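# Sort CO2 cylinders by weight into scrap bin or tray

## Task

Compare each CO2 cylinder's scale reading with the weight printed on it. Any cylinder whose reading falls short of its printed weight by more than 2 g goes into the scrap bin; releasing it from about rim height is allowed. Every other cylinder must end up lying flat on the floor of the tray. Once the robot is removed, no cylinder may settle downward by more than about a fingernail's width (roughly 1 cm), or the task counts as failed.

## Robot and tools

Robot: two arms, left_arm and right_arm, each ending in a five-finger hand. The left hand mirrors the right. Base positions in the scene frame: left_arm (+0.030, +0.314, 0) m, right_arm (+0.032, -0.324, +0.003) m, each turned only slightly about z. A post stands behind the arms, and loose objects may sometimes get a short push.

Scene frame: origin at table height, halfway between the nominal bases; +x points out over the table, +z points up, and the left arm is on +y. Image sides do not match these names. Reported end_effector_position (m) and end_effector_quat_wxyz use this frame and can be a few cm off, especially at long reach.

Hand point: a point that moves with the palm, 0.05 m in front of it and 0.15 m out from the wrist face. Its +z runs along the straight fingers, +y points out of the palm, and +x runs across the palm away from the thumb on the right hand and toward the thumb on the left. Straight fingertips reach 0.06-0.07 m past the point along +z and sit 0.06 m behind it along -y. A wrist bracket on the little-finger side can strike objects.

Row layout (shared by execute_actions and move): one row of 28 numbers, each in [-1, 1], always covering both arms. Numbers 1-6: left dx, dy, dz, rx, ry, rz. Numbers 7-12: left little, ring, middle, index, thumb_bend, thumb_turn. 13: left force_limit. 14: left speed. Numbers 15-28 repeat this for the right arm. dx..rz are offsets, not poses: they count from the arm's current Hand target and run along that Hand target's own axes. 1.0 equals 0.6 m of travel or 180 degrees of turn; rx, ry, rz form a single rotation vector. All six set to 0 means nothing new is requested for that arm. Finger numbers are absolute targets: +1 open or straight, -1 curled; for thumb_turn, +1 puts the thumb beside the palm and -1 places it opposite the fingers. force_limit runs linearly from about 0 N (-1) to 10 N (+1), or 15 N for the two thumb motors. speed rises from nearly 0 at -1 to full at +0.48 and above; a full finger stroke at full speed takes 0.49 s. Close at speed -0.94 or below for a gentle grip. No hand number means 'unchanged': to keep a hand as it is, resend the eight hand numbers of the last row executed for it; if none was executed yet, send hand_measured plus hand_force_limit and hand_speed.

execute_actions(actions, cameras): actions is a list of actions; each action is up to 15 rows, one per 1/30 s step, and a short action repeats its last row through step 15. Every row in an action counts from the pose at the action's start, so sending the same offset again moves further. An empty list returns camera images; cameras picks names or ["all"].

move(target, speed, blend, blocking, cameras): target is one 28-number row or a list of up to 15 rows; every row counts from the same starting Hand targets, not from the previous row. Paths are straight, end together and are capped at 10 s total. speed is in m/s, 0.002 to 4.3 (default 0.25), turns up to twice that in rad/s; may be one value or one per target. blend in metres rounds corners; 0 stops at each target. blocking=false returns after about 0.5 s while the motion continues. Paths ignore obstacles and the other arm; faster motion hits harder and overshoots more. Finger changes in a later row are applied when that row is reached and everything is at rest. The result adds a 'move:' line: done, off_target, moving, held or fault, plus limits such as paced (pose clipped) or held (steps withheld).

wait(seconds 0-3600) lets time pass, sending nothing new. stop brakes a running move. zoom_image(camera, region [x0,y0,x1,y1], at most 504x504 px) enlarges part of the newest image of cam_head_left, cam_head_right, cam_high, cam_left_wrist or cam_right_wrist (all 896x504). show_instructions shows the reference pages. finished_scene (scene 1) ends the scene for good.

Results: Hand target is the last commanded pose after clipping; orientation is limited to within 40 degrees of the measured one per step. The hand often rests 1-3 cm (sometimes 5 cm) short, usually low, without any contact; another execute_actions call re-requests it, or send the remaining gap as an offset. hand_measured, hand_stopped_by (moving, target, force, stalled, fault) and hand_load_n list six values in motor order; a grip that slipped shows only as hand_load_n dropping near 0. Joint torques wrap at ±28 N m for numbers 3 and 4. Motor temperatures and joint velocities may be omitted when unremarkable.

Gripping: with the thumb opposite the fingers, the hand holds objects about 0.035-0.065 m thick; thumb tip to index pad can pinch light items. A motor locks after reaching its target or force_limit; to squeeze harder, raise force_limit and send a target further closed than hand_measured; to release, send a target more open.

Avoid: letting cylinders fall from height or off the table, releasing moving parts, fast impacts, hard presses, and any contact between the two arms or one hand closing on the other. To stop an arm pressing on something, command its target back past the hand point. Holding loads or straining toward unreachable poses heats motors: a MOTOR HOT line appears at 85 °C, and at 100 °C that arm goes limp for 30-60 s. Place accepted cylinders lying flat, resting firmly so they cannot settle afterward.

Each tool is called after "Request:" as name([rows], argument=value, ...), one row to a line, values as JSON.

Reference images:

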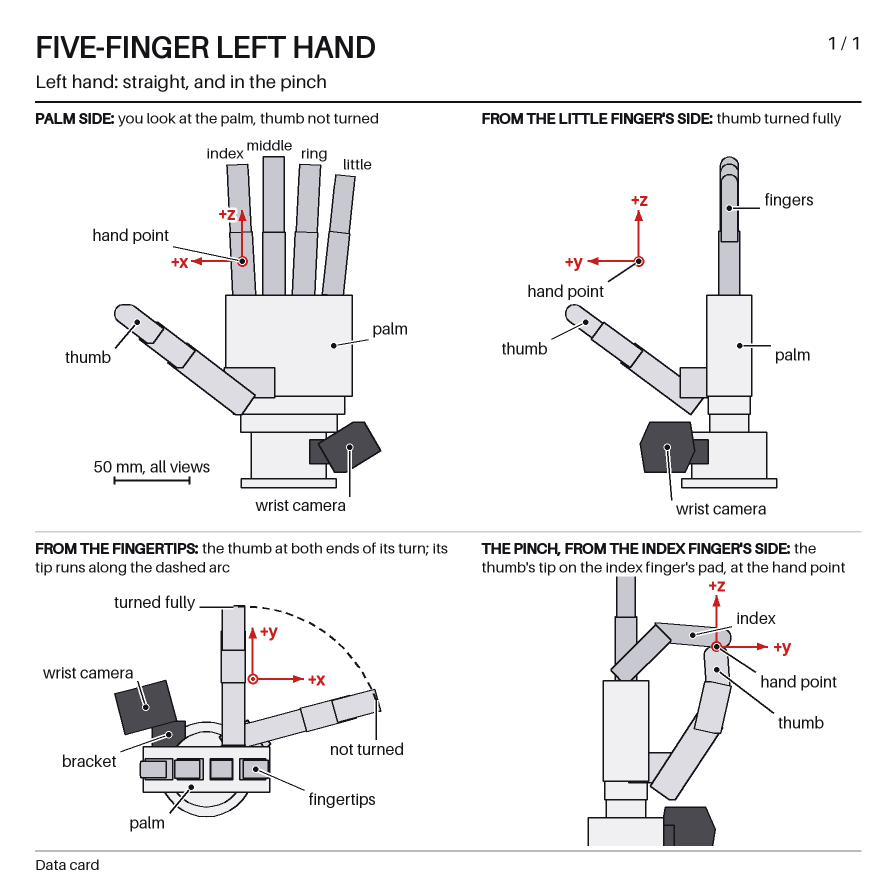

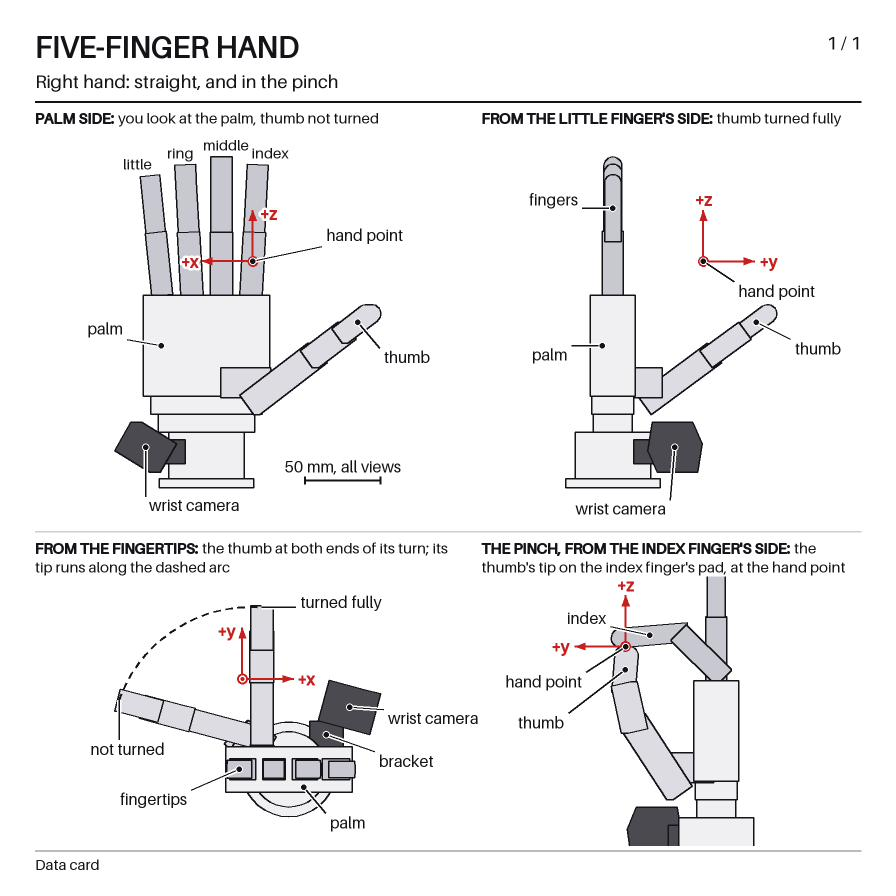

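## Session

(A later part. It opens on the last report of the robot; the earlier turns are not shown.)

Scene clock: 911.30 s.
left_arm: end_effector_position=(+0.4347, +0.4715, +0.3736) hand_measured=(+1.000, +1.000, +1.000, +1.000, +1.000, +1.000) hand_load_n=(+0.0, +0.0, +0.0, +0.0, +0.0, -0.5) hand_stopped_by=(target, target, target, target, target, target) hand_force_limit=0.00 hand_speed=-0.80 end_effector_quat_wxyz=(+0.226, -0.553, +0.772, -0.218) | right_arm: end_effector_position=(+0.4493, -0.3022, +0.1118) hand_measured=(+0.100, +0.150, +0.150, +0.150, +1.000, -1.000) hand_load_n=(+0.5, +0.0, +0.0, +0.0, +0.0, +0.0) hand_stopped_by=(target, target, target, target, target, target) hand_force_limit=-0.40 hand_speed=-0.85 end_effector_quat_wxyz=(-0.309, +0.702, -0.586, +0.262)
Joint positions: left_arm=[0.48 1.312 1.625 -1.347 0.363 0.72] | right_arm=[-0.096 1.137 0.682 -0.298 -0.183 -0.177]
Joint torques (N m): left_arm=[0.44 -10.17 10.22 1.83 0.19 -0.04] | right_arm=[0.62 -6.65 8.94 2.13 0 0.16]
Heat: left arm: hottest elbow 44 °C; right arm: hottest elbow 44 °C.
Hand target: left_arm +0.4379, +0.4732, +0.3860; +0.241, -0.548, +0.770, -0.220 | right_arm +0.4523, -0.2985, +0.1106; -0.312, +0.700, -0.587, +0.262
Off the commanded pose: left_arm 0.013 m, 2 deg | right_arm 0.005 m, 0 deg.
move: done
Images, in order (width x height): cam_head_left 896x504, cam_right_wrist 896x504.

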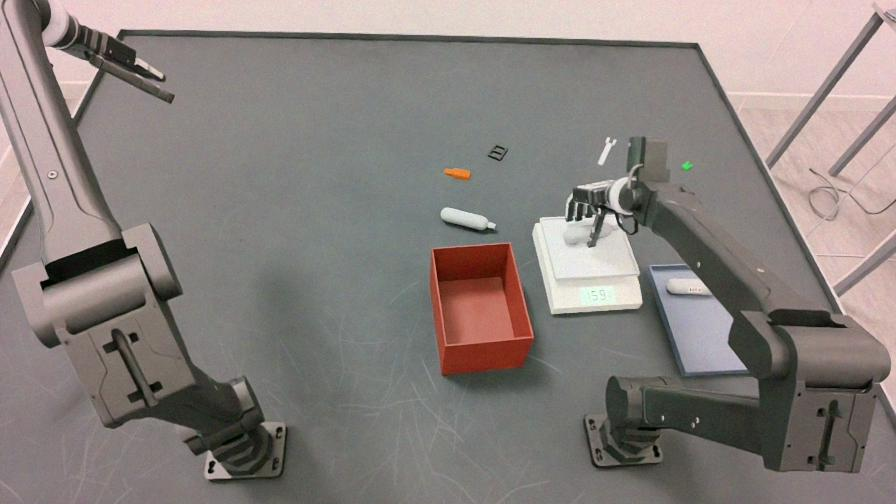

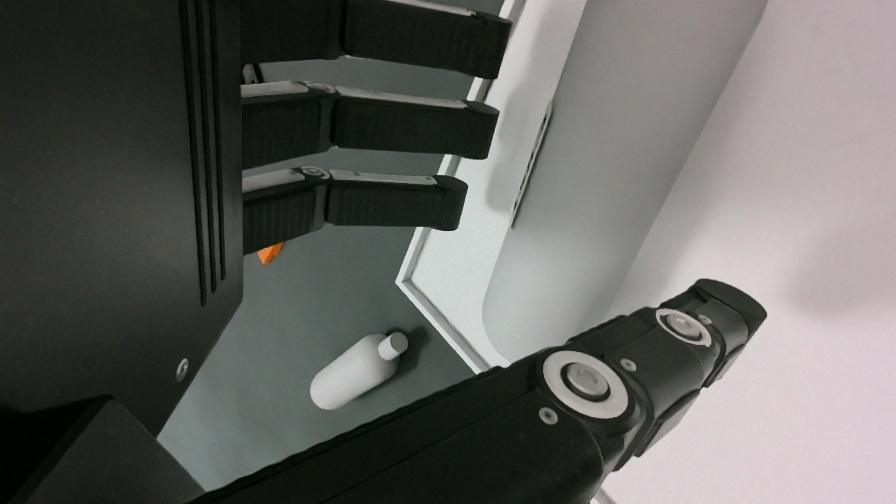

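Request:
move(target=[0,0,0,0,0,0,1,1,1,1,1,1,0,-0.8, 0,0.0105,0.0094,0,0,0,0.1,0.15,0.15,0.15,1,-1,-0.4,-0.85], speed=0.04, cameras=["cam_right_wrist","cam_head_left"])

Request:
zoom_image(camera="cam_head_left", region=[560, 270, 640, 320])

Scene clock: 914.23 s.
left_arm: end_effector_position=(+0.4347, +0.4715, +0.3736) hand_measured=(+1.000, +1.000, +1.000, +1.000, +1.000, +1.000) hand_load_n=(+0.0, -0.5, +0.0, +0.0, +0.0, +0.0) hand_stopped_by=(target, target, target, target, target, target) hand_force_limit=0.00 hand_speed=-0.80 end_effector_quat_wxyz=(+0.226, -0.553, +0.772, -0.218) | right_arm: end_effector_position=(+0.4503, -0.3023, +0.1056) hand_measured=(+0.100, +0.150, +0.150, +0.150, +1.000, -1.000) hand_load_n=(+0.0, +0.0, +0.0, +0.0, +0.0, +0.0) hand_stopped_by=(target, target, target, target, target, target) hand_force_limit=-0.40 hand_speed=-0.85 end_effector_quat_wxyz=(-0.310, +0.701, -0.585, +0.264)
Joint positions: left_arm=[0.48 1.312 1.625 -1.347 0.363 0.72] | right_arm=[-0.096 1.147 0.669 -0.27 -0.183 -0.177]
Joint torques (N m): left_arm=[0.5 -10.23 10.22 1.81 0.18 -0.04] | right_arm=[0.62 -6.53 8.68 2.1 -0.01 0.17]
Heat: left arm: hottest elbow 44 °C; right arm: hottest elbow 43 °C.
Hand target: left_arm +0.4379, +0.4732, +0.3860; +0.241, -0.548, +0.770, -0.220 | right_arm +0.4522, -0.2985, +0.1022; -0.312, +0.700, -0.587, +0.262
Off the commanded pose: left_arm 0.013 m, 2 deg | right_arm 0.006 m, 0 deg.
move: done
Images, in order (width x height): cam_head_left 896x504, cam_right_wrist 896x504.

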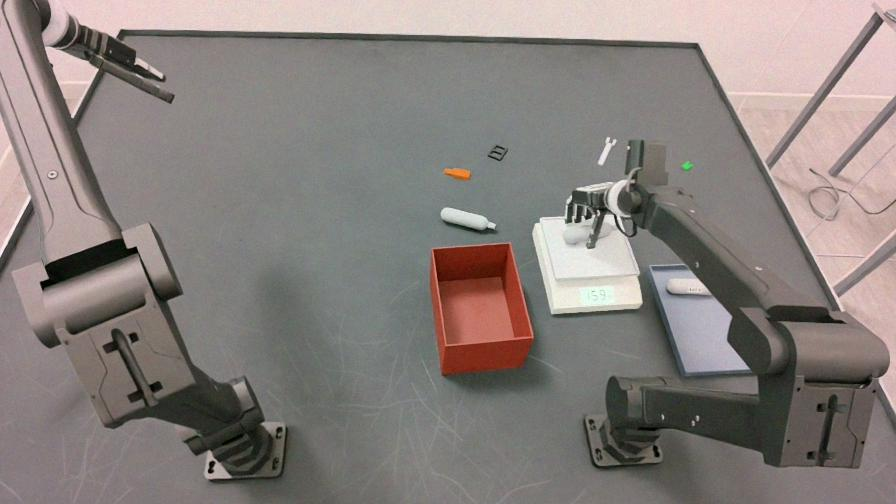

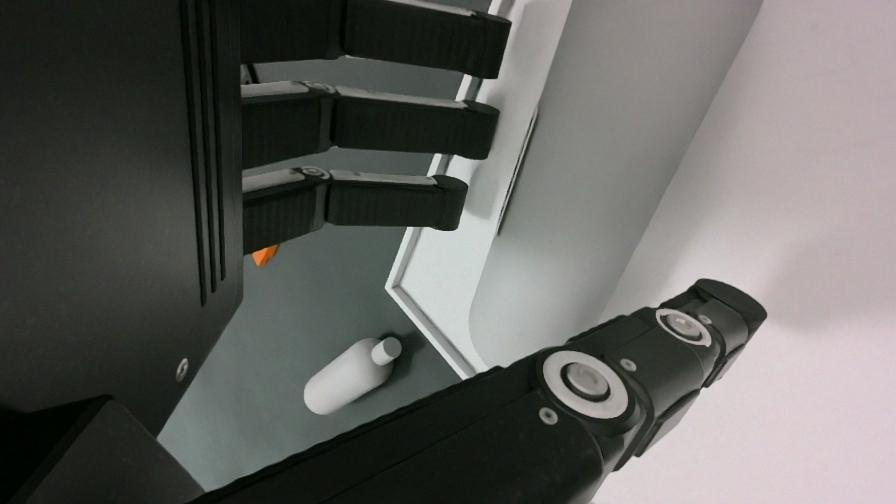

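Scaled by 6.300 from the camera's image (finer frame: 1280x720).

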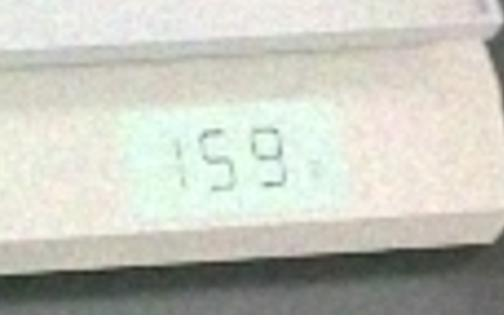

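Still 159. Grasp again.

Request:
move(target=[0,0,0,0,0,0,1,1,1,1,1,1,0,-0.8, 0,0,0,0,0,0,0.0,0.0,0.0,0.0,0.78,-1,-0.4,-0.88], speed=0.05, cameras=["cam_right_wrist"])

Request:
move(target=[0,0,0,0,0,0,1,1,1,1,1,1,0,-0.8, 0,0,0,0,0,0,-0.5,-0.5,-0.5,-0.5,0.77,-1,-0.45,-0.88], speed=0.05, cameras=["cam_right_wrist"])

Scene clock: 919.07 s.
left_arm: end_effector_position=(+0.4347, +0.4715, +0.3736) hand_measured=(+1.000, +1.000, +1.000, +1.000, +1.000, +1.000) hand_load_n=(+0.0, +0.0, +0.0, +0.0, +0.0, +0.0) hand_stopped_by=(target, target, target, target, target, target) hand_force_limit=0.00 hand_speed=-0.80 end_effector_quat_wxyz=(+0.226, -0.553, +0.772, -0.218) | right_arm: end_effector_position=(+0.4504, -0.3023, +0.1057) hand_measured=(+0.000, +0.000, +0.000, +0.000, +0.780, -1.000) hand_load_n=(+0.0, +0.0, +0.0, +0.0, +0.0, +0.0) hand_stopped_by=(target, target, target, target, target, target) hand_force_limit=-0.40 hand_speed=-0.88 end_effector_quat_wxyz=(-0.310, +0.701, -0.585, +0.264)
Joint positions: left_arm=[0.48 1.312 1.625 -1.347 0.363 0.72] | right_arm=[-0.096 1.147 0.669 -0.269 -0.183 -0.177]
Joint torques (N m): left_arm=[0.44 -10.23 10.24 1.85 0.18 -0.04] | right_arm=[0.56 -6.53 8.68 2.13 -0.01 0.16]
Heat: left arm: hottest elbow 44 °C; right arm: hottest elbow 43 °C.
Hand target: left_arm +0.4379, +0.4732, +0.3860; +0.241, -0.548, +0.770, -0.220 | right_arm +0.4523, -0.2985, +0.1022; -0.312, +0.700, -0.587, +0.262
Off the commanded pose: left_arm 0.013 m, 2 deg | right_arm 0.005 m, 0 deg.
move: done

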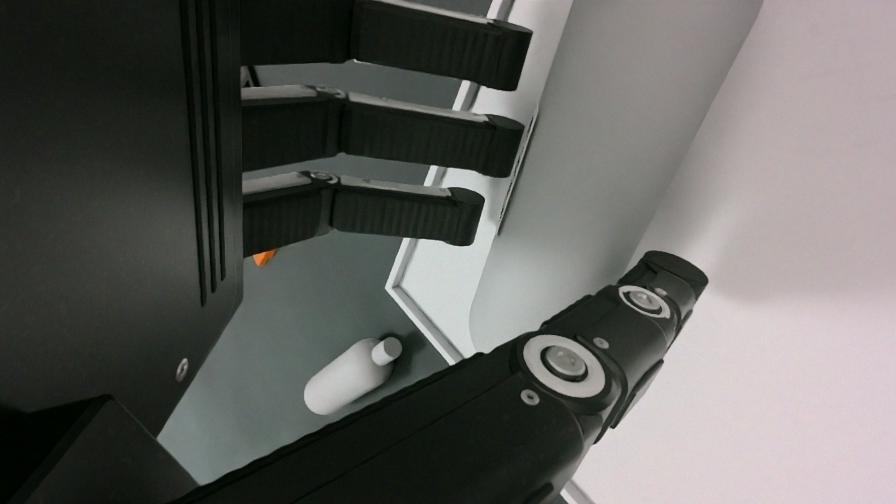

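Scene clock: 920.83 s.
left_arm: end_effector_position=(+0.4347, +0.4715, +0.3736) hand_measured=(+1.000, +1.000, +1.000, +1.000, +1.000, +1.000) hand_load_n=(+0.0, -0.5, +0.0, +0.0, +0.0, +0.0) hand_stopped_by=(target, target, target, target, target, target) hand_force_limit=0.00 hand_speed=-0.80 end_effector_quat_wxyz=(+0.226, -0.553, +0.772, -0.218) | right_arm: end_effector_position=(+0.4504, -0.3023, +0.1054) hand_measured=(-0.500, -0.388, -0.210, -0.322, +0.772, -1.000) hand_load_n=(+0.0, +2.5, +0.0, +2.5, +10.0, +1.0) hand_stopped_by=(target, force, force, force, target, target) hand_force_limit=-0.45 hand_speed=-0.88 end_effector_quat_wxyz=(-0.310, +0.701, -0.586, +0.264)
Joint positions: left_arm=[0.48 1.312 1.625 -1.347 0.363 0.72] | right_arm=[-0.096 1.148 0.669 -0.269 -0.183 -0.177]
Joint torques (N m): left_arm=[0.38 -10.23 10.24 1.84 0.18 -0.04] | right_arm=[0.67 -6.65 8.68 2.1 -0.02 0.16]
Heat: left arm: hottest elbow 44 °C; right arm: hottest elbow 43 °C.
Hand target: left_arm +0.4379, +0.4732, +0.3860; +0.241, -0.548, +0.770, -0.220 | right_arm +0.4522, -0.2985, +0.1022; -0.312, +0.700, -0.587, +0.262
Off the commanded pose: left_arm 0.013 m, 2 deg | right_arm 0.005 m, 0 deg.
move: done

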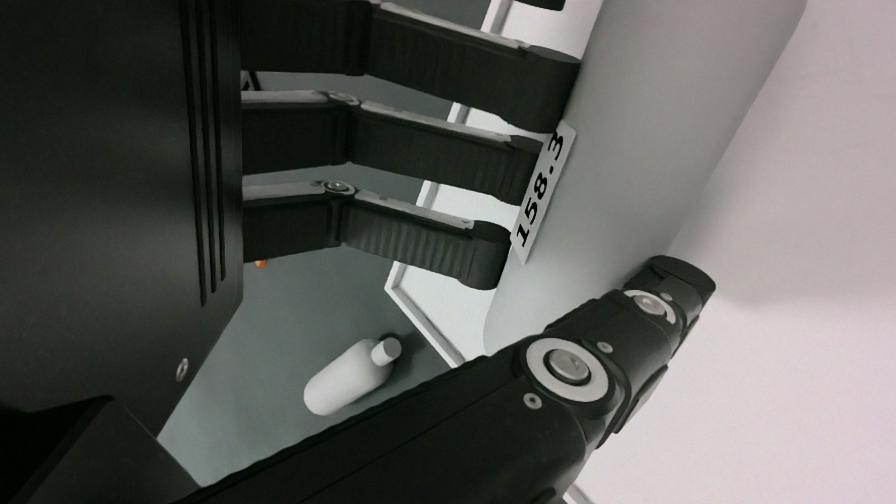

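Request:
move([
  [0,0,0,0,0,0,1,1,1,1,1,1,0,-0.8, 0,0,0,0,0,0,-0.5,-0.5,-0.4,-0.5,0.77,-1,-0.45,-0.88],
  [0,0,0,0,0,0,1,1,1,1,1,1,0,-0.8, 0,-0.1115,-0.1003,0,0,0,-0.5,-0.5,-0.4,-0.5,0.77,-1,-0.45,-0.88],
], speed=0.08, cameras=["cam_right_wrist","cam_head_left"])

Scene clock: 925.37 s.
left_arm: end_effector_position=(+0.4347, +0.4715, +0.3736) hand_measured=(+1.000, +1.000, +1.000, +1.000, +1.000, +1.000) hand_load_n=(+0.0, -0.5, +0.0, +0.0, +0.0, +0.0) hand_stopped_by=(target, target, target, target, target, target) hand_force_limit=0.00 hand_speed=-0.80 end_effector_quat_wxyz=(+0.226, -0.553, +0.772, -0.218) | right_arm: end_effector_position=(+0.4372, -0.3013, +0.1627) hand_measured=(-0.500, -0.390, -0.230, -0.322, +0.772, -1.000) hand_load_n=(+0.0, +0.5, +5.0, +2.0, +10.0, +0.5) hand_stopped_by=(target, force, force, force, target, target) hand_force_limit=-0.45 hand_speed=-0.88 end_effector_quat_wxyz=(-0.295, +0.707, -0.595, +0.243)
Joint positions: left_arm=[0.48 1.312 1.625 -1.347 0.363 0.72] | right_arm=[-0.096 1.069 0.797 -0.533 -0.183 -0.177]
Joint torques (N m): left_arm=[0.44 -10.23 10.24 1.85 0.19 -0.04] | right_arm=[0.56 -7.94 13.42 1.36 -0.05 0.16]
Heat: left arm: hottest elbow 44 °C; right arm: hottest elbow 43 °C.
Hand target: left_arm +0.4379, +0.4732, +0.3860; +0.241, -0.548, +0.770, -0.220 | right_arm +0.4522, -0.2985, +0.1921; -0.312, +0.700, -0.587, +0.262
Off the commanded pose: left_arm 0.013 m, 2 deg | right_arm 0.033 m, 3 deg.
move: off_target (right_arm)
Images, in order (width x height): cam_head_left 896x504, cam_right_wrist 896x504.

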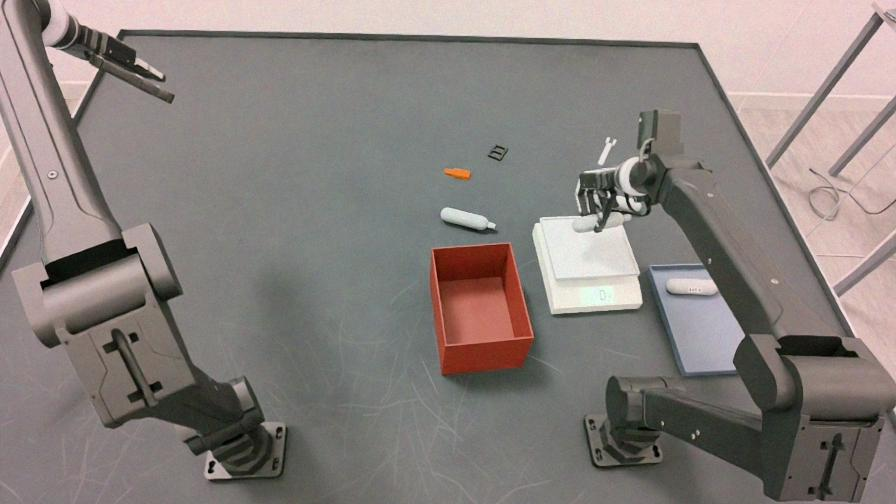

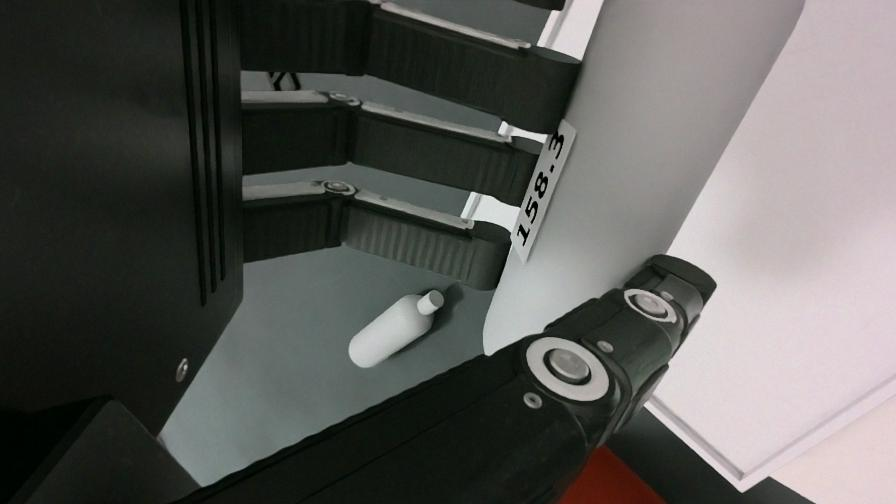

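Request:
move(target=[0,0,0,0,0,0,1,1,1,1,1,1,0,-0.8, 0.3162,0.2548,-0.283,0,0.0619,0.0557,-0.5,-0.5,-0.4,-0.5,0.77,-1,-0.45,-0.88], speed=0.18, cameras=["cam_right_wrist","cam_head_left"])

Scene clock: 932.50 s.
left_arm: end_effector_position=(+0.4347, +0.4715, +0.3736) hand_measured=(+1.000, +1.000, +1.000, +1.000, +1.000, +1.000) hand_load_n=(+0.0, +0.0, +0.0, +0.0, +0.0, +0.0) hand_stopped_by=(target, target, target, target, target, target) hand_force_limit=0.00 hand_speed=-0.80 end_effector_quat_wxyz=(+0.226, -0.553, +0.772, -0.218) | right_arm: end_effector_position=(+0.2544, -0.5109, +0.1692) hand_measured=(-0.500, -0.390, -0.230, -0.322, +0.772, -1.000) hand_load_n=(+0.0, +0.5, +5.0, +1.5, +10.5, +0.0) hand_stopped_by=(target, force, force, force, target, target) hand_force_limit=-0.45 hand_speed=-0.88 end_effector_quat_wxyz=(+0.280, -0.613, +0.685, -0.277)
Joint positions: left_arm=[0.48 1.312 1.625 -1.347 0.363 0.72] | right_arm=[-1.08 0.882 0.727 -0.907 -0.661 -0.774]
Joint torques (N m): left_arm=[0.44 -10.23 10.22 1.84 0.19 -0.04] | right_arm=[-0.91 -3.78 13.52 0.96 -0.61 -0.08]
Heat: left arm: hottest elbow 44 °C; right arm: hottest elbow 45 °C.
Hand target: left_arm +0.4379, +0.4732, +0.3860; +0.241, -0.548, +0.770, -0.220 | right_arm +0.2602, -0.5250, +0.1922; +0.275, -0.617, +0.673, -0.300
Off the commanded pose: left_arm 0.013 m, 2 deg | right_arm 0.027 m, 3 deg.
move: off_target (right_arm)
Images, in order (width x height): cam_head_left 896x504, cam_right_wrist 896x504.

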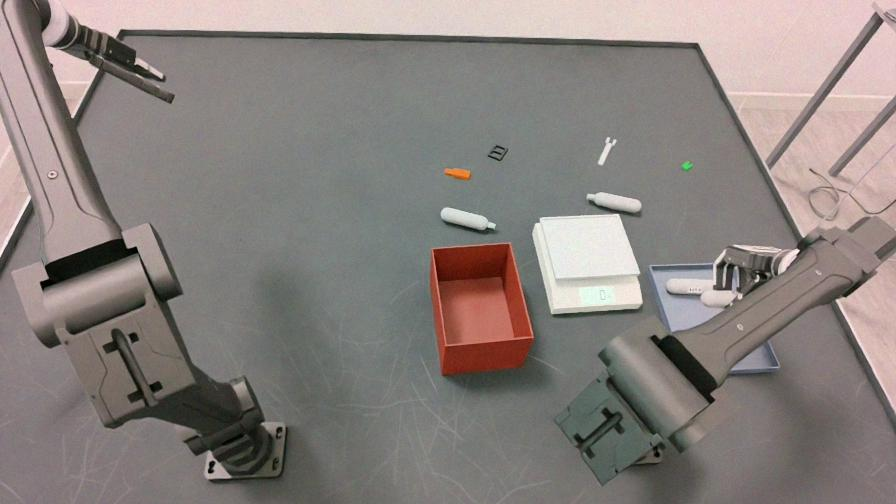

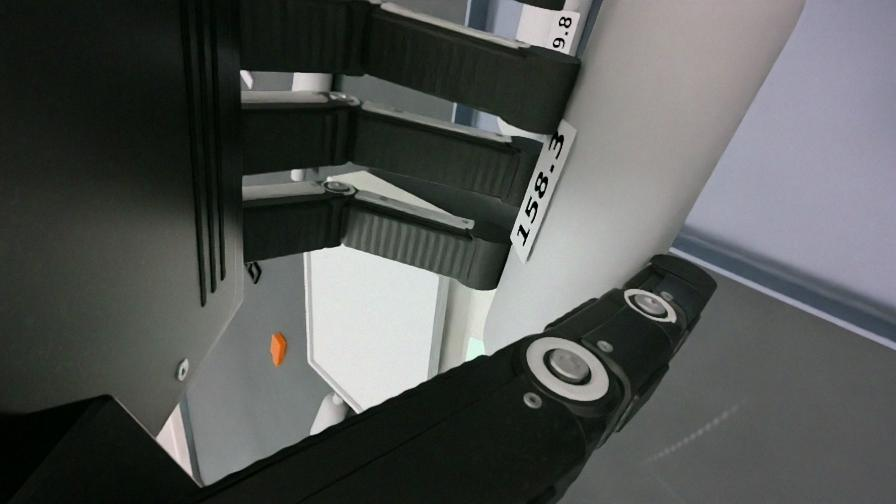

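Request:
move(target=[0,0,0,0,0,0,1,1,1,1,1,1,0,-0.8, 0,0.161,0.145,0,0,0,-0.5,-0.5,-0.4,-0.5,0.77,-1,-0.45,-0.88], speed=0.08, cameras=["cam_right_wrist","cam_head_left"])

Request:
zoom_image(camera="cam_head_left", region=[620, 230, 820, 390])

Scene clock: 937.47 s.
left_arm: end_effector_position=(+0.4347, +0.4715, +0.3736) hand_measured=(+1.000, +1.000, +1.000, +1.000, +1.000, +1.000) hand_load_n=(+0.0, +0.0, +0.0, +0.0, +0.0, +0.0) hand_stopped_by=(target, target, target, target, target, target) hand_force_limit=0.00 hand_speed=-0.80 end_effector_quat_wxyz=(+0.226, -0.553, +0.772, -0.218) | right_arm: end_effector_position=(+0.2586, -0.5183, +0.0593) hand_measured=(-0.500, -0.390, -0.230, -0.322, +0.772, -1.000) hand_load_n=(+0.0, +0.5, +4.5, +2.0, +10.5, +0.5) hand_stopped_by=(target, force, force, force, target, target) hand_force_limit=-0.45 hand_speed=-0.88 end_effector_quat_wxyz=(+0.277, -0.615, +0.679, -0.289)
Joint positions: left_arm=[0.48 1.312 1.625 -1.347 0.363 0.72] | right_arm=[-1.08 1.028 0.494 -0.502 -0.662 -0.776]
Joint torques (N m): left_arm=[0.32 -10.23 10.22 1.85 0.18 -0.04] | right_arm=[-0.97 -4.54 8.66 1.73 -0.58 -0.07]
Heat: left arm: hottest elbow 44 °C; right arm: hottest elbow 45 °C.
Hand target: left_arm +0.4379, +0.4732, +0.3860; +0.241, -0.548, +0.770, -0.220 | right_arm +0.2602, -0.5250, +0.0620; +0.275, -0.617, +0.673, -0.300
Off the commanded pose: left_arm 0.013 m, 2 deg | right_arm 0.008 m, 1 deg.
move: done
Images, in order (width x height): cam_head_left 896x504, cam_right_wrist 896x504.

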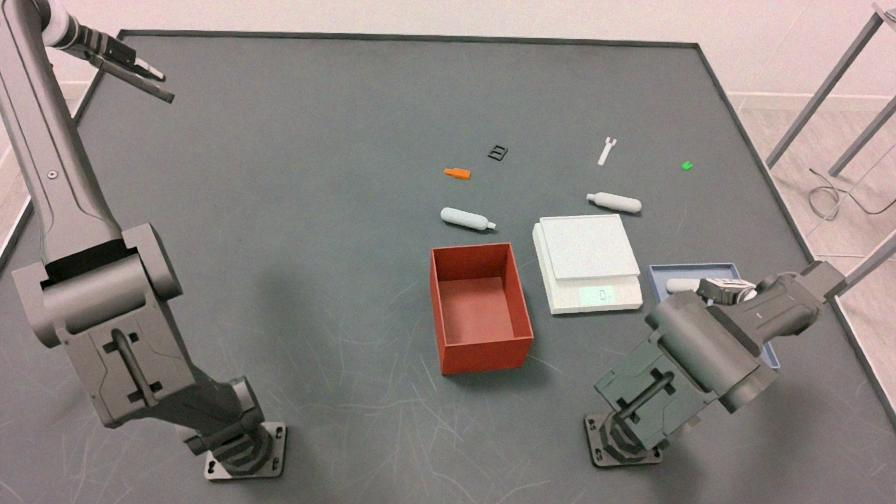

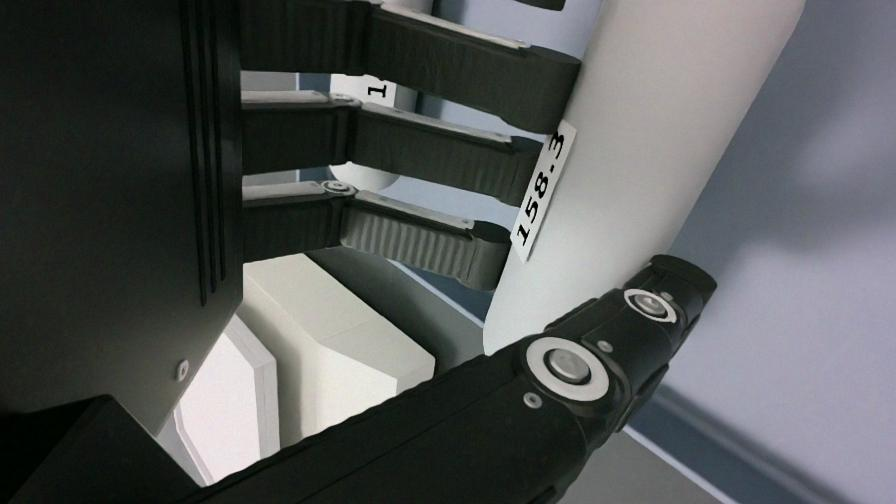

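Scaled by 2.520 from the camera's image (finer frame: 1280x720).

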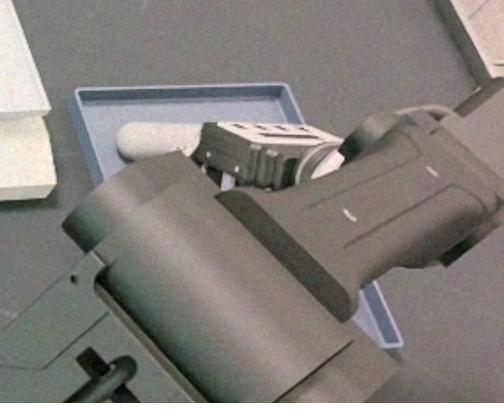

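Request:
move(target=[0,0,0,0,0,0,1,1,1,1,1,1,0,-0.8, 0,0.0211,0.019,0,0,0,-0.5,-0.5,-0.4,-0.5,0.77,-1,-0.45,-0.88], speed=0.04, cameras=["cam_right_wrist"])

Request:
move(target=[0,0,0,0,0,0,1,1,1,1,1,1,0,-0.8, 0,0.0062,0.0056,0,0,0,-0.5,-0.5,-0.4,-0.5,0.77,-1,-0.45,-0.88], speed=0.03, cameras=["cam_right_wrist"])

Scene clock: 940.77 s.
left_arm: end_effector_position=(+0.4347, +0.4715, +0.3736) hand_measured=(+1.000, +1.000, +1.000, +1.000, +1.000, +1.000) hand_load_n=(+0.0, +0.0, +0.0, +0.0, +0.0, +0.0) hand_stopped_by=(target, target, target, target, target, target) hand_force_limit=0.00 hand_speed=-0.80 end_effector_quat_wxyz=(+0.226, -0.553, +0.772, -0.218) | right_arm: end_effector_position=(+0.2598, -0.5199, +0.0451) hand_measured=(-0.500, -0.390, -0.230, -0.322, +0.772, -1.000) hand_load_n=(+0.0, +0.0, +4.0, +2.0, +10.5, +0.5) hand_stopped_by=(target, force, force, force, target, target) hand_force_limit=-0.45 hand_speed=-0.88 end_effector_quat_wxyz=(+0.277, -0.616, +0.677, -0.293)
Joint positions: left_arm=[0.48 1.312 1.625 -1.347 0.363 0.72] | right_arm=[-1.08 1.062 0.468 -0.433 -0.663 -0.776]
Joint torques (N m): left_arm=[0.38 -10.17 10.24 1.84 0.19 -0.05] | right_arm=[-0.91 -4.25 8.1 1.78 -0.54 -0.07]
Heat: left arm: hottest elbow 44 °C; right arm: hottest elbow 44 °C.
Hand target: left_arm +0.4379, +0.4732, +0.3860; +0.241, -0.548, +0.770, -0.220 | right_arm +0.2602, -0.5249, +0.0450; +0.275, -0.617, +0.673, -0.300
Off the commanded pose: left_arm 0.013 m, 2 deg | right_arm 0.005 m, 1 deg.
move: done

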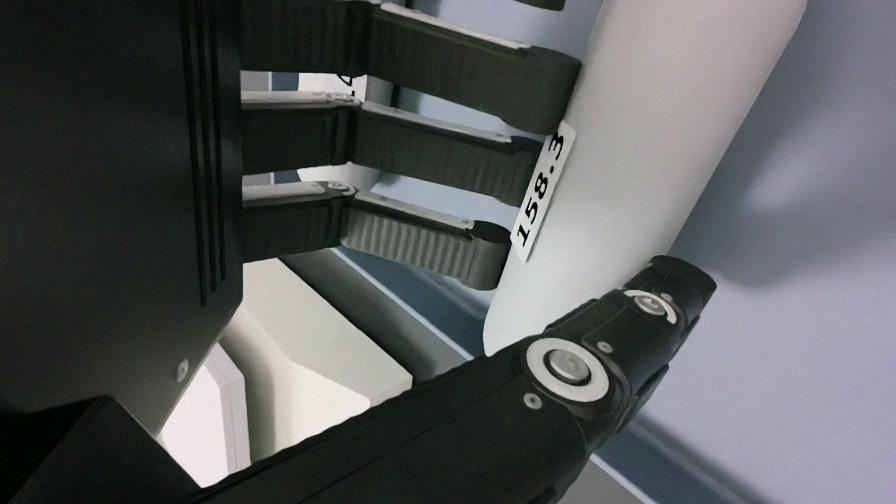

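Scene clock: 941.33 s.
left_arm: end_effector_position=(+0.4347, +0.4715, +0.3736) hand_measured=(+1.000, +1.000, +1.000, +1.000, +1.000, +1.000) hand_load_n=(+0.0, +0.0, +0.0, +0.0, +0.0, -0.5) hand_stopped_by=(target, target, target, target, target, target) hand_force_limit=0.00 hand_speed=-0.80 end_effector_quat_wxyz=(+0.226, -0.553, +0.772, -0.218) | right_arm: end_effector_position=(+0.2613, -0.5223, +0.0435) hand_measured=(-0.500, -0.390, -0.230, -0.322, +0.772, -1.000) hand_load_n=(+0.0, +0.0, +3.5, +2.0, +11.0, +1.5) hand_stopped_by=(target, force, force, force, target, target) hand_force_limit=-0.45 hand_speed=-0.88 end_effector_quat_wxyz=(+0.276, -0.616, +0.674, -0.298)
Joint positions: left_arm=[0.48 1.312 1.625 -1.347 0.363 0.72] | right_arm=[-1.08 1.069 0.464 -0.412 -0.664 -0.776]
Joint torques (N m): left_arm=[0.44 -10.17 10.21 1.83 0.19 -0.05] | right_arm=[-0.91 -3.9 7.66 1.78 -0.5 -0.07]
Heat: left arm: hottest elbow 44 °C; right arm: hottest elbow 44 °C.
Hand target: left_arm +0.4379, +0.4732, +0.3860; +0.241, -0.548, +0.770, -0.220 | right_arm +0.2602, -0.5249, +0.0399; +0.275, -0.617, +0.673, -0.300
Off the commanded pose: left_arm 0.013 m, 2 deg | right_arm 0.005 m, 0 deg.
move: done

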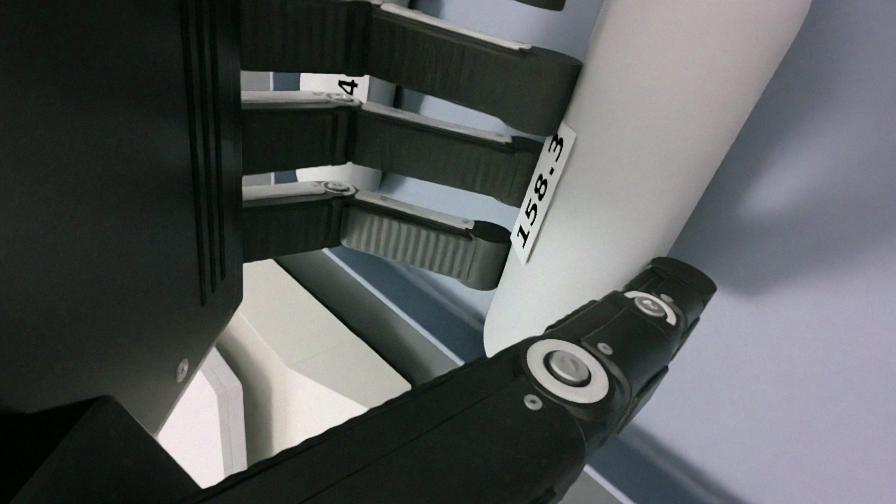

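Request:
move(target=[0,0,0,0,0,0,1,1,1,1,1,1,0,-0.8, 0,0,0,0,0,0,-0.2,-0.15,-0.1,-0.15,0.84,-1,-0.45,-0.92], speed=0.03, cameras=["cam_right_wrist"])

Request:
move([
  [0,0,0,0,0,0,1,1,1,1,1,1,0,-0.8, 0,0,0,0,0,0,0.1,0.15,0.15,0.15,1,-1,-0.4,-0.8],
  [0,0,0,0,0,0,1,1,1,1,1,1,0,-0.8, 0,-0.18,-0.162,0,0,0,0.1,0.15,0.15,0.15,1,-1,-0.4,-0.8],
], speed=0.1, cameras=["cam_right_wrist","cam_head_left"])

Scene clock: 945.57 s.
left_arm: end_effector_position=(+0.4347, +0.4715, +0.3736) hand_measured=(+1.000, +1.000, +1.000, +1.000, +1.000, +1.000) hand_load_n=(+0.0, +0.0, +0.0, +0.0, +0.0, +0.0) hand_stopped_by=(target, target, target, target, target, target) hand_force_limit=0.00 hand_speed=-0.80 end_effector_quat_wxyz=(+0.226, -0.553, +0.772, -0.218) | right_arm: end_effector_position=(+0.2626, -0.5227, +0.0442) hand_measured=(-0.200, -0.150, -0.100, -0.150, +0.840, -1.000) hand_load_n=(+0.0, +0.0, +0.0, +0.0, +0.0, +0.0) hand_stopped_by=(target, target, target, target, target, target) hand_force_limit=-0.45 hand_speed=-0.92 end_effector_quat_wxyz=(+0.278, -0.617, +0.672, -0.300)
Joint positions: left_arm=[0.48 1.312 1.625 -1.347 0.363 0.72] | right_arm=[-1.08 1.07 0.464 -0.406 -0.67 -0.776]
Joint torques (N m): left_arm=[0.44 -10.23 10.22 1.81 0.19 -0.04] | right_arm=[-0.91 -4.01 7.66 1.55 -0.31 -0.07]
Heat: left arm: hottest elbow 44 °C; right arm: hottest elbow 43 °C.
Hand target: left_arm +0.4379, +0.4732, +0.3860; +0.241, -0.548, +0.770, -0.220 | right_arm +0.2602, -0.5249, +0.0399; -0.275, +0.617, -0.673, +0.300
Off the commanded pose: left_arm 0.013 m, 2 deg | right_arm 0.005 m, 0 deg.
move: done

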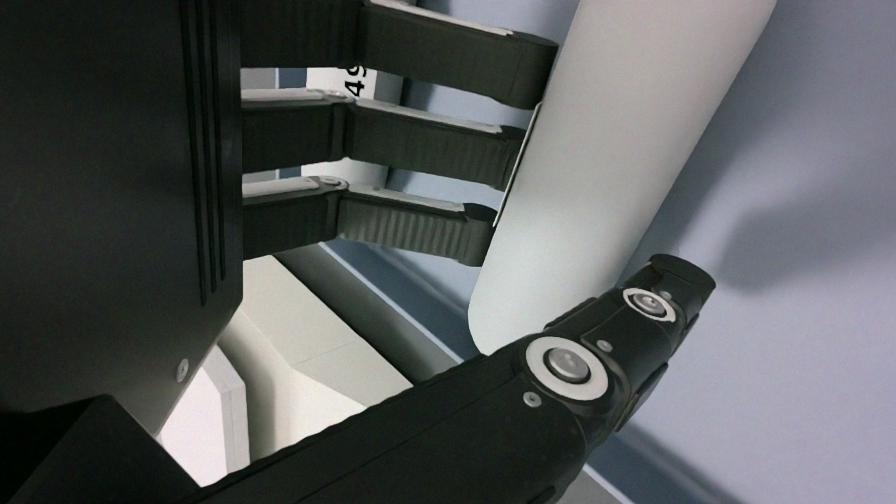

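Scene clock: 948.40 s.
left_arm: end_effector_position=(+0.4347, +0.4715, +0.3736) hand_measured=(+1.000, +1.000, +1.000, +1.000, +1.000, +1.000) hand_load_n=(+0.0, +0.0, +0.0, +0.0, +0.0, +0.0) hand_stopped_by=(target, target, target, target, target, target) hand_force_limit=0.00 hand_speed=-0.80 end_effector_quat_wxyz=(+0.226, -0.553, +0.772, -0.218) | right_arm: end_effector_position=(+0.2577, -0.5147, +0.1687) hand_measured=(+0.100, +0.150, +0.150, +0.150, +1.000, -1.000) hand_load_n=(+0.0, +0.0, +0.0, +0.0, +0.0, +0.0) hand_stopped_by=(target, target, target, target, target, target) hand_force_limit=-0.40 hand_speed=-0.80 end_effector_quat_wxyz=(+0.281, -0.615, +0.680, -0.283)
Joint positions: left_arm=[0.48 1.312 1.625 -1.347 0.363 0.72] | right_arm=[-1.08 0.89 0.726 -0.885 -0.667 -0.776]
Joint torques (N m): left_arm=[0.5 -10.23 10.24 1.81 0.19 -0.05] | right_arm=[-0.91 -4.25 12.33 0.92 -0.38 -0.06]
Heat: left arm: hottest elbow 44 °C; right arm: hottest elbow 43 °C.
Hand target: left_arm +0.4379, +0.4732, +0.3860; +0.241, -0.548, +0.770, -0.220 | right_arm +0.2602, -0.5250, +0.1853; +0.275, -0.617, +0.673, -0.300
Off the commanded pose: left_arm 0.013 m, 2 deg | right_arm 0.020 m, 2 deg.
move: off_target (right_arm)
Images, in order (width x height): cam_head_left 896x504, cam_right_wrist 896x504.

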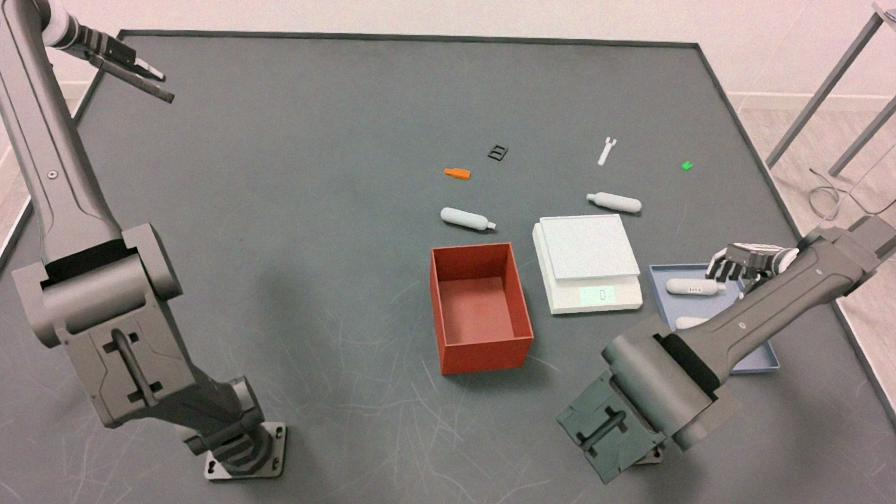

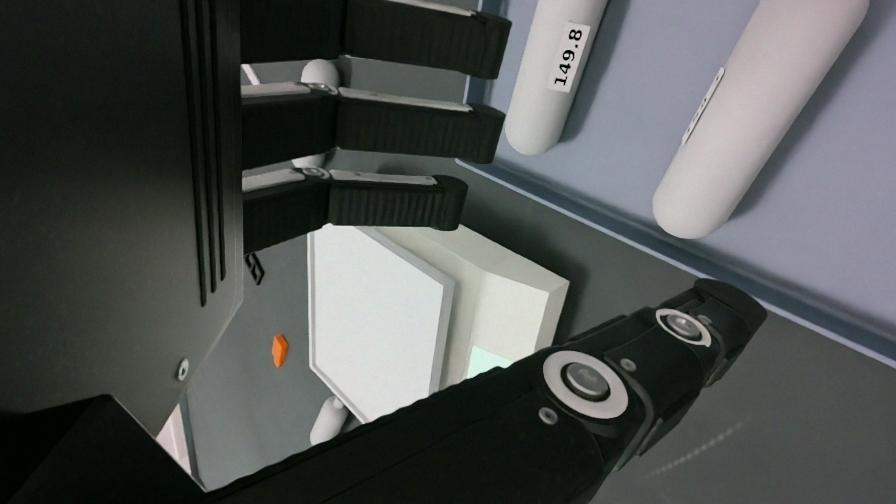

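Request:
move(target=[0,0,0,0,0,0,1,1,1,1,1,1,0,-0.8, -0.2345,-0.2993,0.457,0,0.0537,0.0483,0.2,0.15,0.15,0.15,1,-1,-0.4,-0.8], speed=0.18, cameras=["cam_right_wrist","cam_head_left"])

Scene clock: 961.87 s.
left_arm: end_effector_position=(+0.4347, +0.4715, +0.3736) hand_measured=(+1.000, +1.000, +1.000, +1.000, +1.000, +1.000) hand_load_n=(+0.0, +0.0, +0.0, +0.0, +0.0, +0.0) hand_stopped_by=(target, target, target, target, target, target) hand_force_limit=0.00 hand_speed=-0.80 end_effector_quat_wxyz=(+0.226, -0.553, +0.772, -0.218) | right_arm: end_effector_position=(+0.5763, -0.4126, +0.1201) hand_measured=(+0.200, +0.150, +0.150, +0.150, +1.000, -1.000) hand_load_n=(+0.0, +0.0, +0.0, +0.0, +0.0, +0.0) hand_stopped_by=(target, target, target, target, target, target) hand_force_limit=-0.40 hand_speed=-0.80 end_effector_quat_wxyz=(+0.226, -0.545, +0.742, -0.318)
Joint positions: left_arm=[0.48 1.312 1.625 -1.347 0.363 0.72] | right_arm=[-0.21 1.477 1.027 -0.324 0.092 0.073]
Joint torques (N m): left_arm=[0.38 -10.23 10.21 1.83 0.18 -0.05] | right_arm=[0.26 -12.28 12.12 1.95 0.15 0.16]
Heat: left arm: hottest elbow 44 °C; right arm: hottest elbow 45 °C.
Hand target: left_arm +0.4379, +0.4732, +0.3860; +0.241, -0.548, +0.770, -0.220 | right_arm +0.5953, -0.4129, +0.1355; +0.239, -0.537, +0.739, -0.329
Off the commanded pose: left_arm 0.013 m, 2 deg | right_arm 0.024 m, 2 deg.
move: off_target (right_arm)
Images, in order (width x height): cam_head_left 896x504, cam_right_wrist 896x504.

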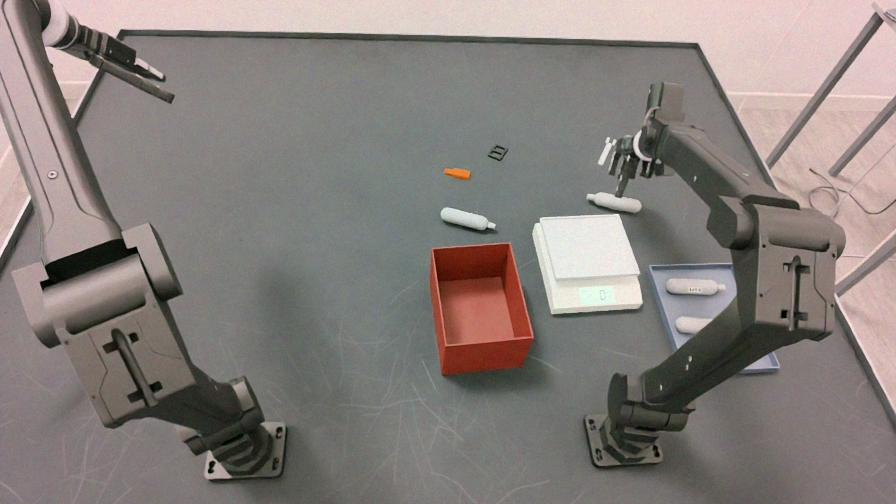

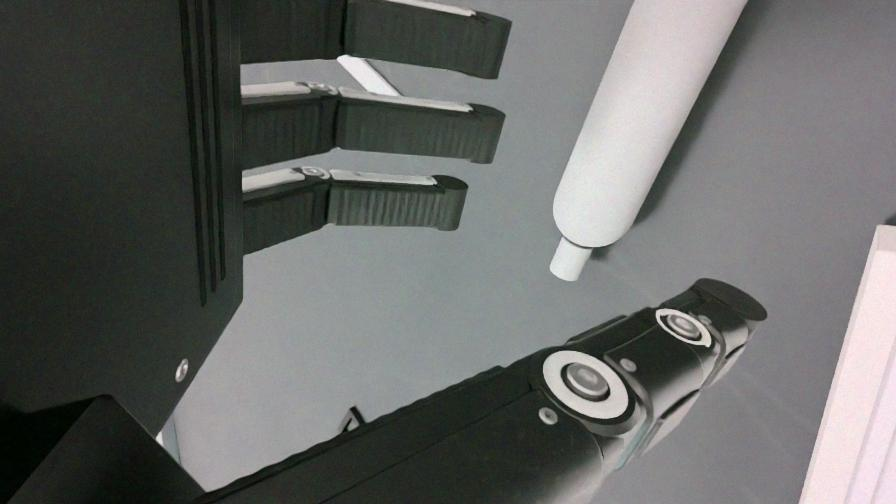

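Request:
move(target=[0,0,0,0,0,0,1,1,1,1,1,1,0,-0.8, 0.0087,0.0613,0.0702,0,0.0124,0.0112,0.2,0.15,0.15,0.15,1,-1,-0.4,-0.8], speed=0.08, cameras=["cam_right_wrist","cam_head_left"])

Scene clock: 968.33 s.
left_arm: end_effector_position=(+0.4347, +0.4715, +0.3736) hand_measured=(+1.000, +1.000, +1.000, +1.000, +1.000, +1.000) hand_load_n=(+0.0, +0.0, +0.0, +0.0, +0.0, +0.0) hand_stopped_by=(target, target, target, target, target, target) hand_force_limit=0.00 hand_speed=-0.80 end_effector_quat_wxyz=(+0.226, -0.553, +0.772, -0.218) | right_arm: end_effector_position=(+0.5969, -0.4223, +0.0849) hand_measured=(+0.200, +0.150, +0.150, +0.150, +1.000, -1.000) hand_load_n=(-0.5, +0.0, +0.0, +0.0, +0.0, +0.0) hand_stopped_by=(target, target, target, target, target, target) hand_force_limit=-0.40 hand_speed=-0.80 end_effector_quat_wxyz=(+0.228, -0.521, +0.750, -0.336)
Joint positions: left_arm=[0.48 1.312 1.625 -1.347 0.363 0.72] | right_arm=[-0.21 1.564 1.004 -0.181 0.13 0.108]
Joint torques (N m): left_arm=[0.38 -10.17 10.22 1.85 0.19 -0.05] | right_arm=[0.21 -13.1 8.44 2.13 0.17 0.19]
Heat: left arm: hottest elbow 44 °C; right arm: hottest elbow 46 °C.
Hand target: left_arm +0.4379, +0.4732, +0.3860; +0.241, -0.548, +0.770, -0.220 | right_arm +0.5999, -0.4200, +0.0799; +0.230, -0.518, +0.753, -0.335
Off the commanded pose: left_arm 0.013 m, 2 deg | right_arm 0.006 m, 1 deg.
move: done
Images, in order (width x height): cam_head_left 896x504, cam_right_wrist 896x504.

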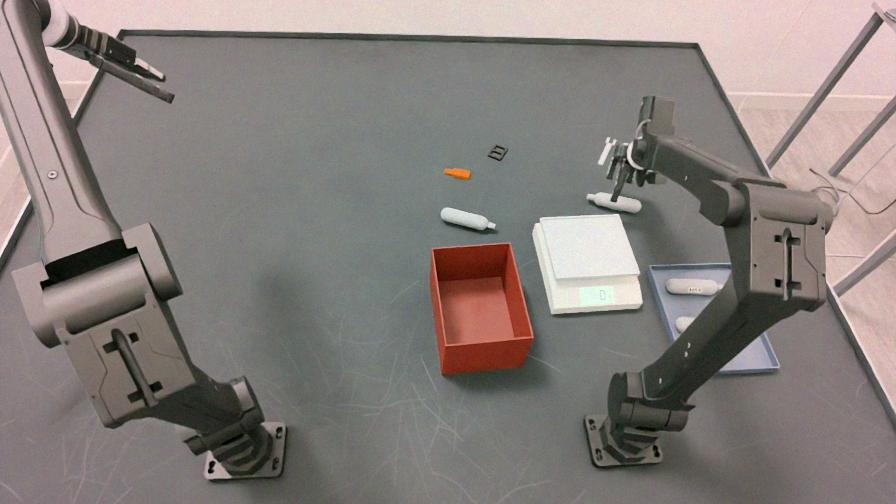

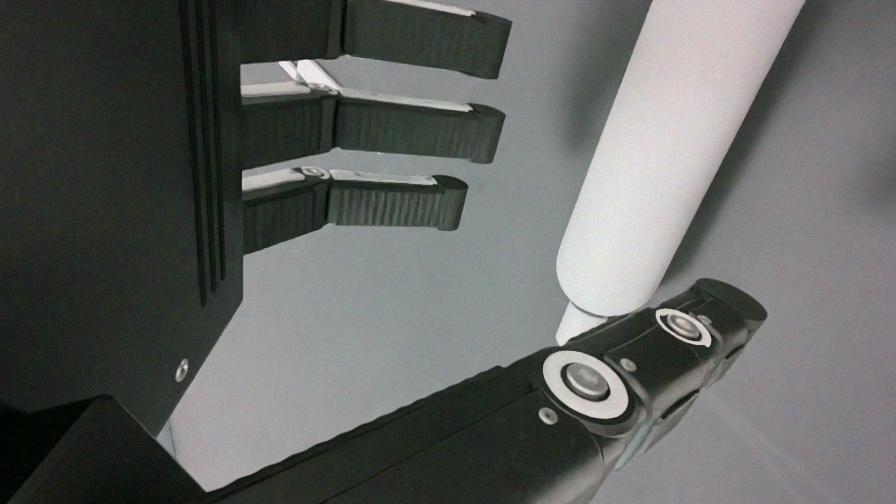

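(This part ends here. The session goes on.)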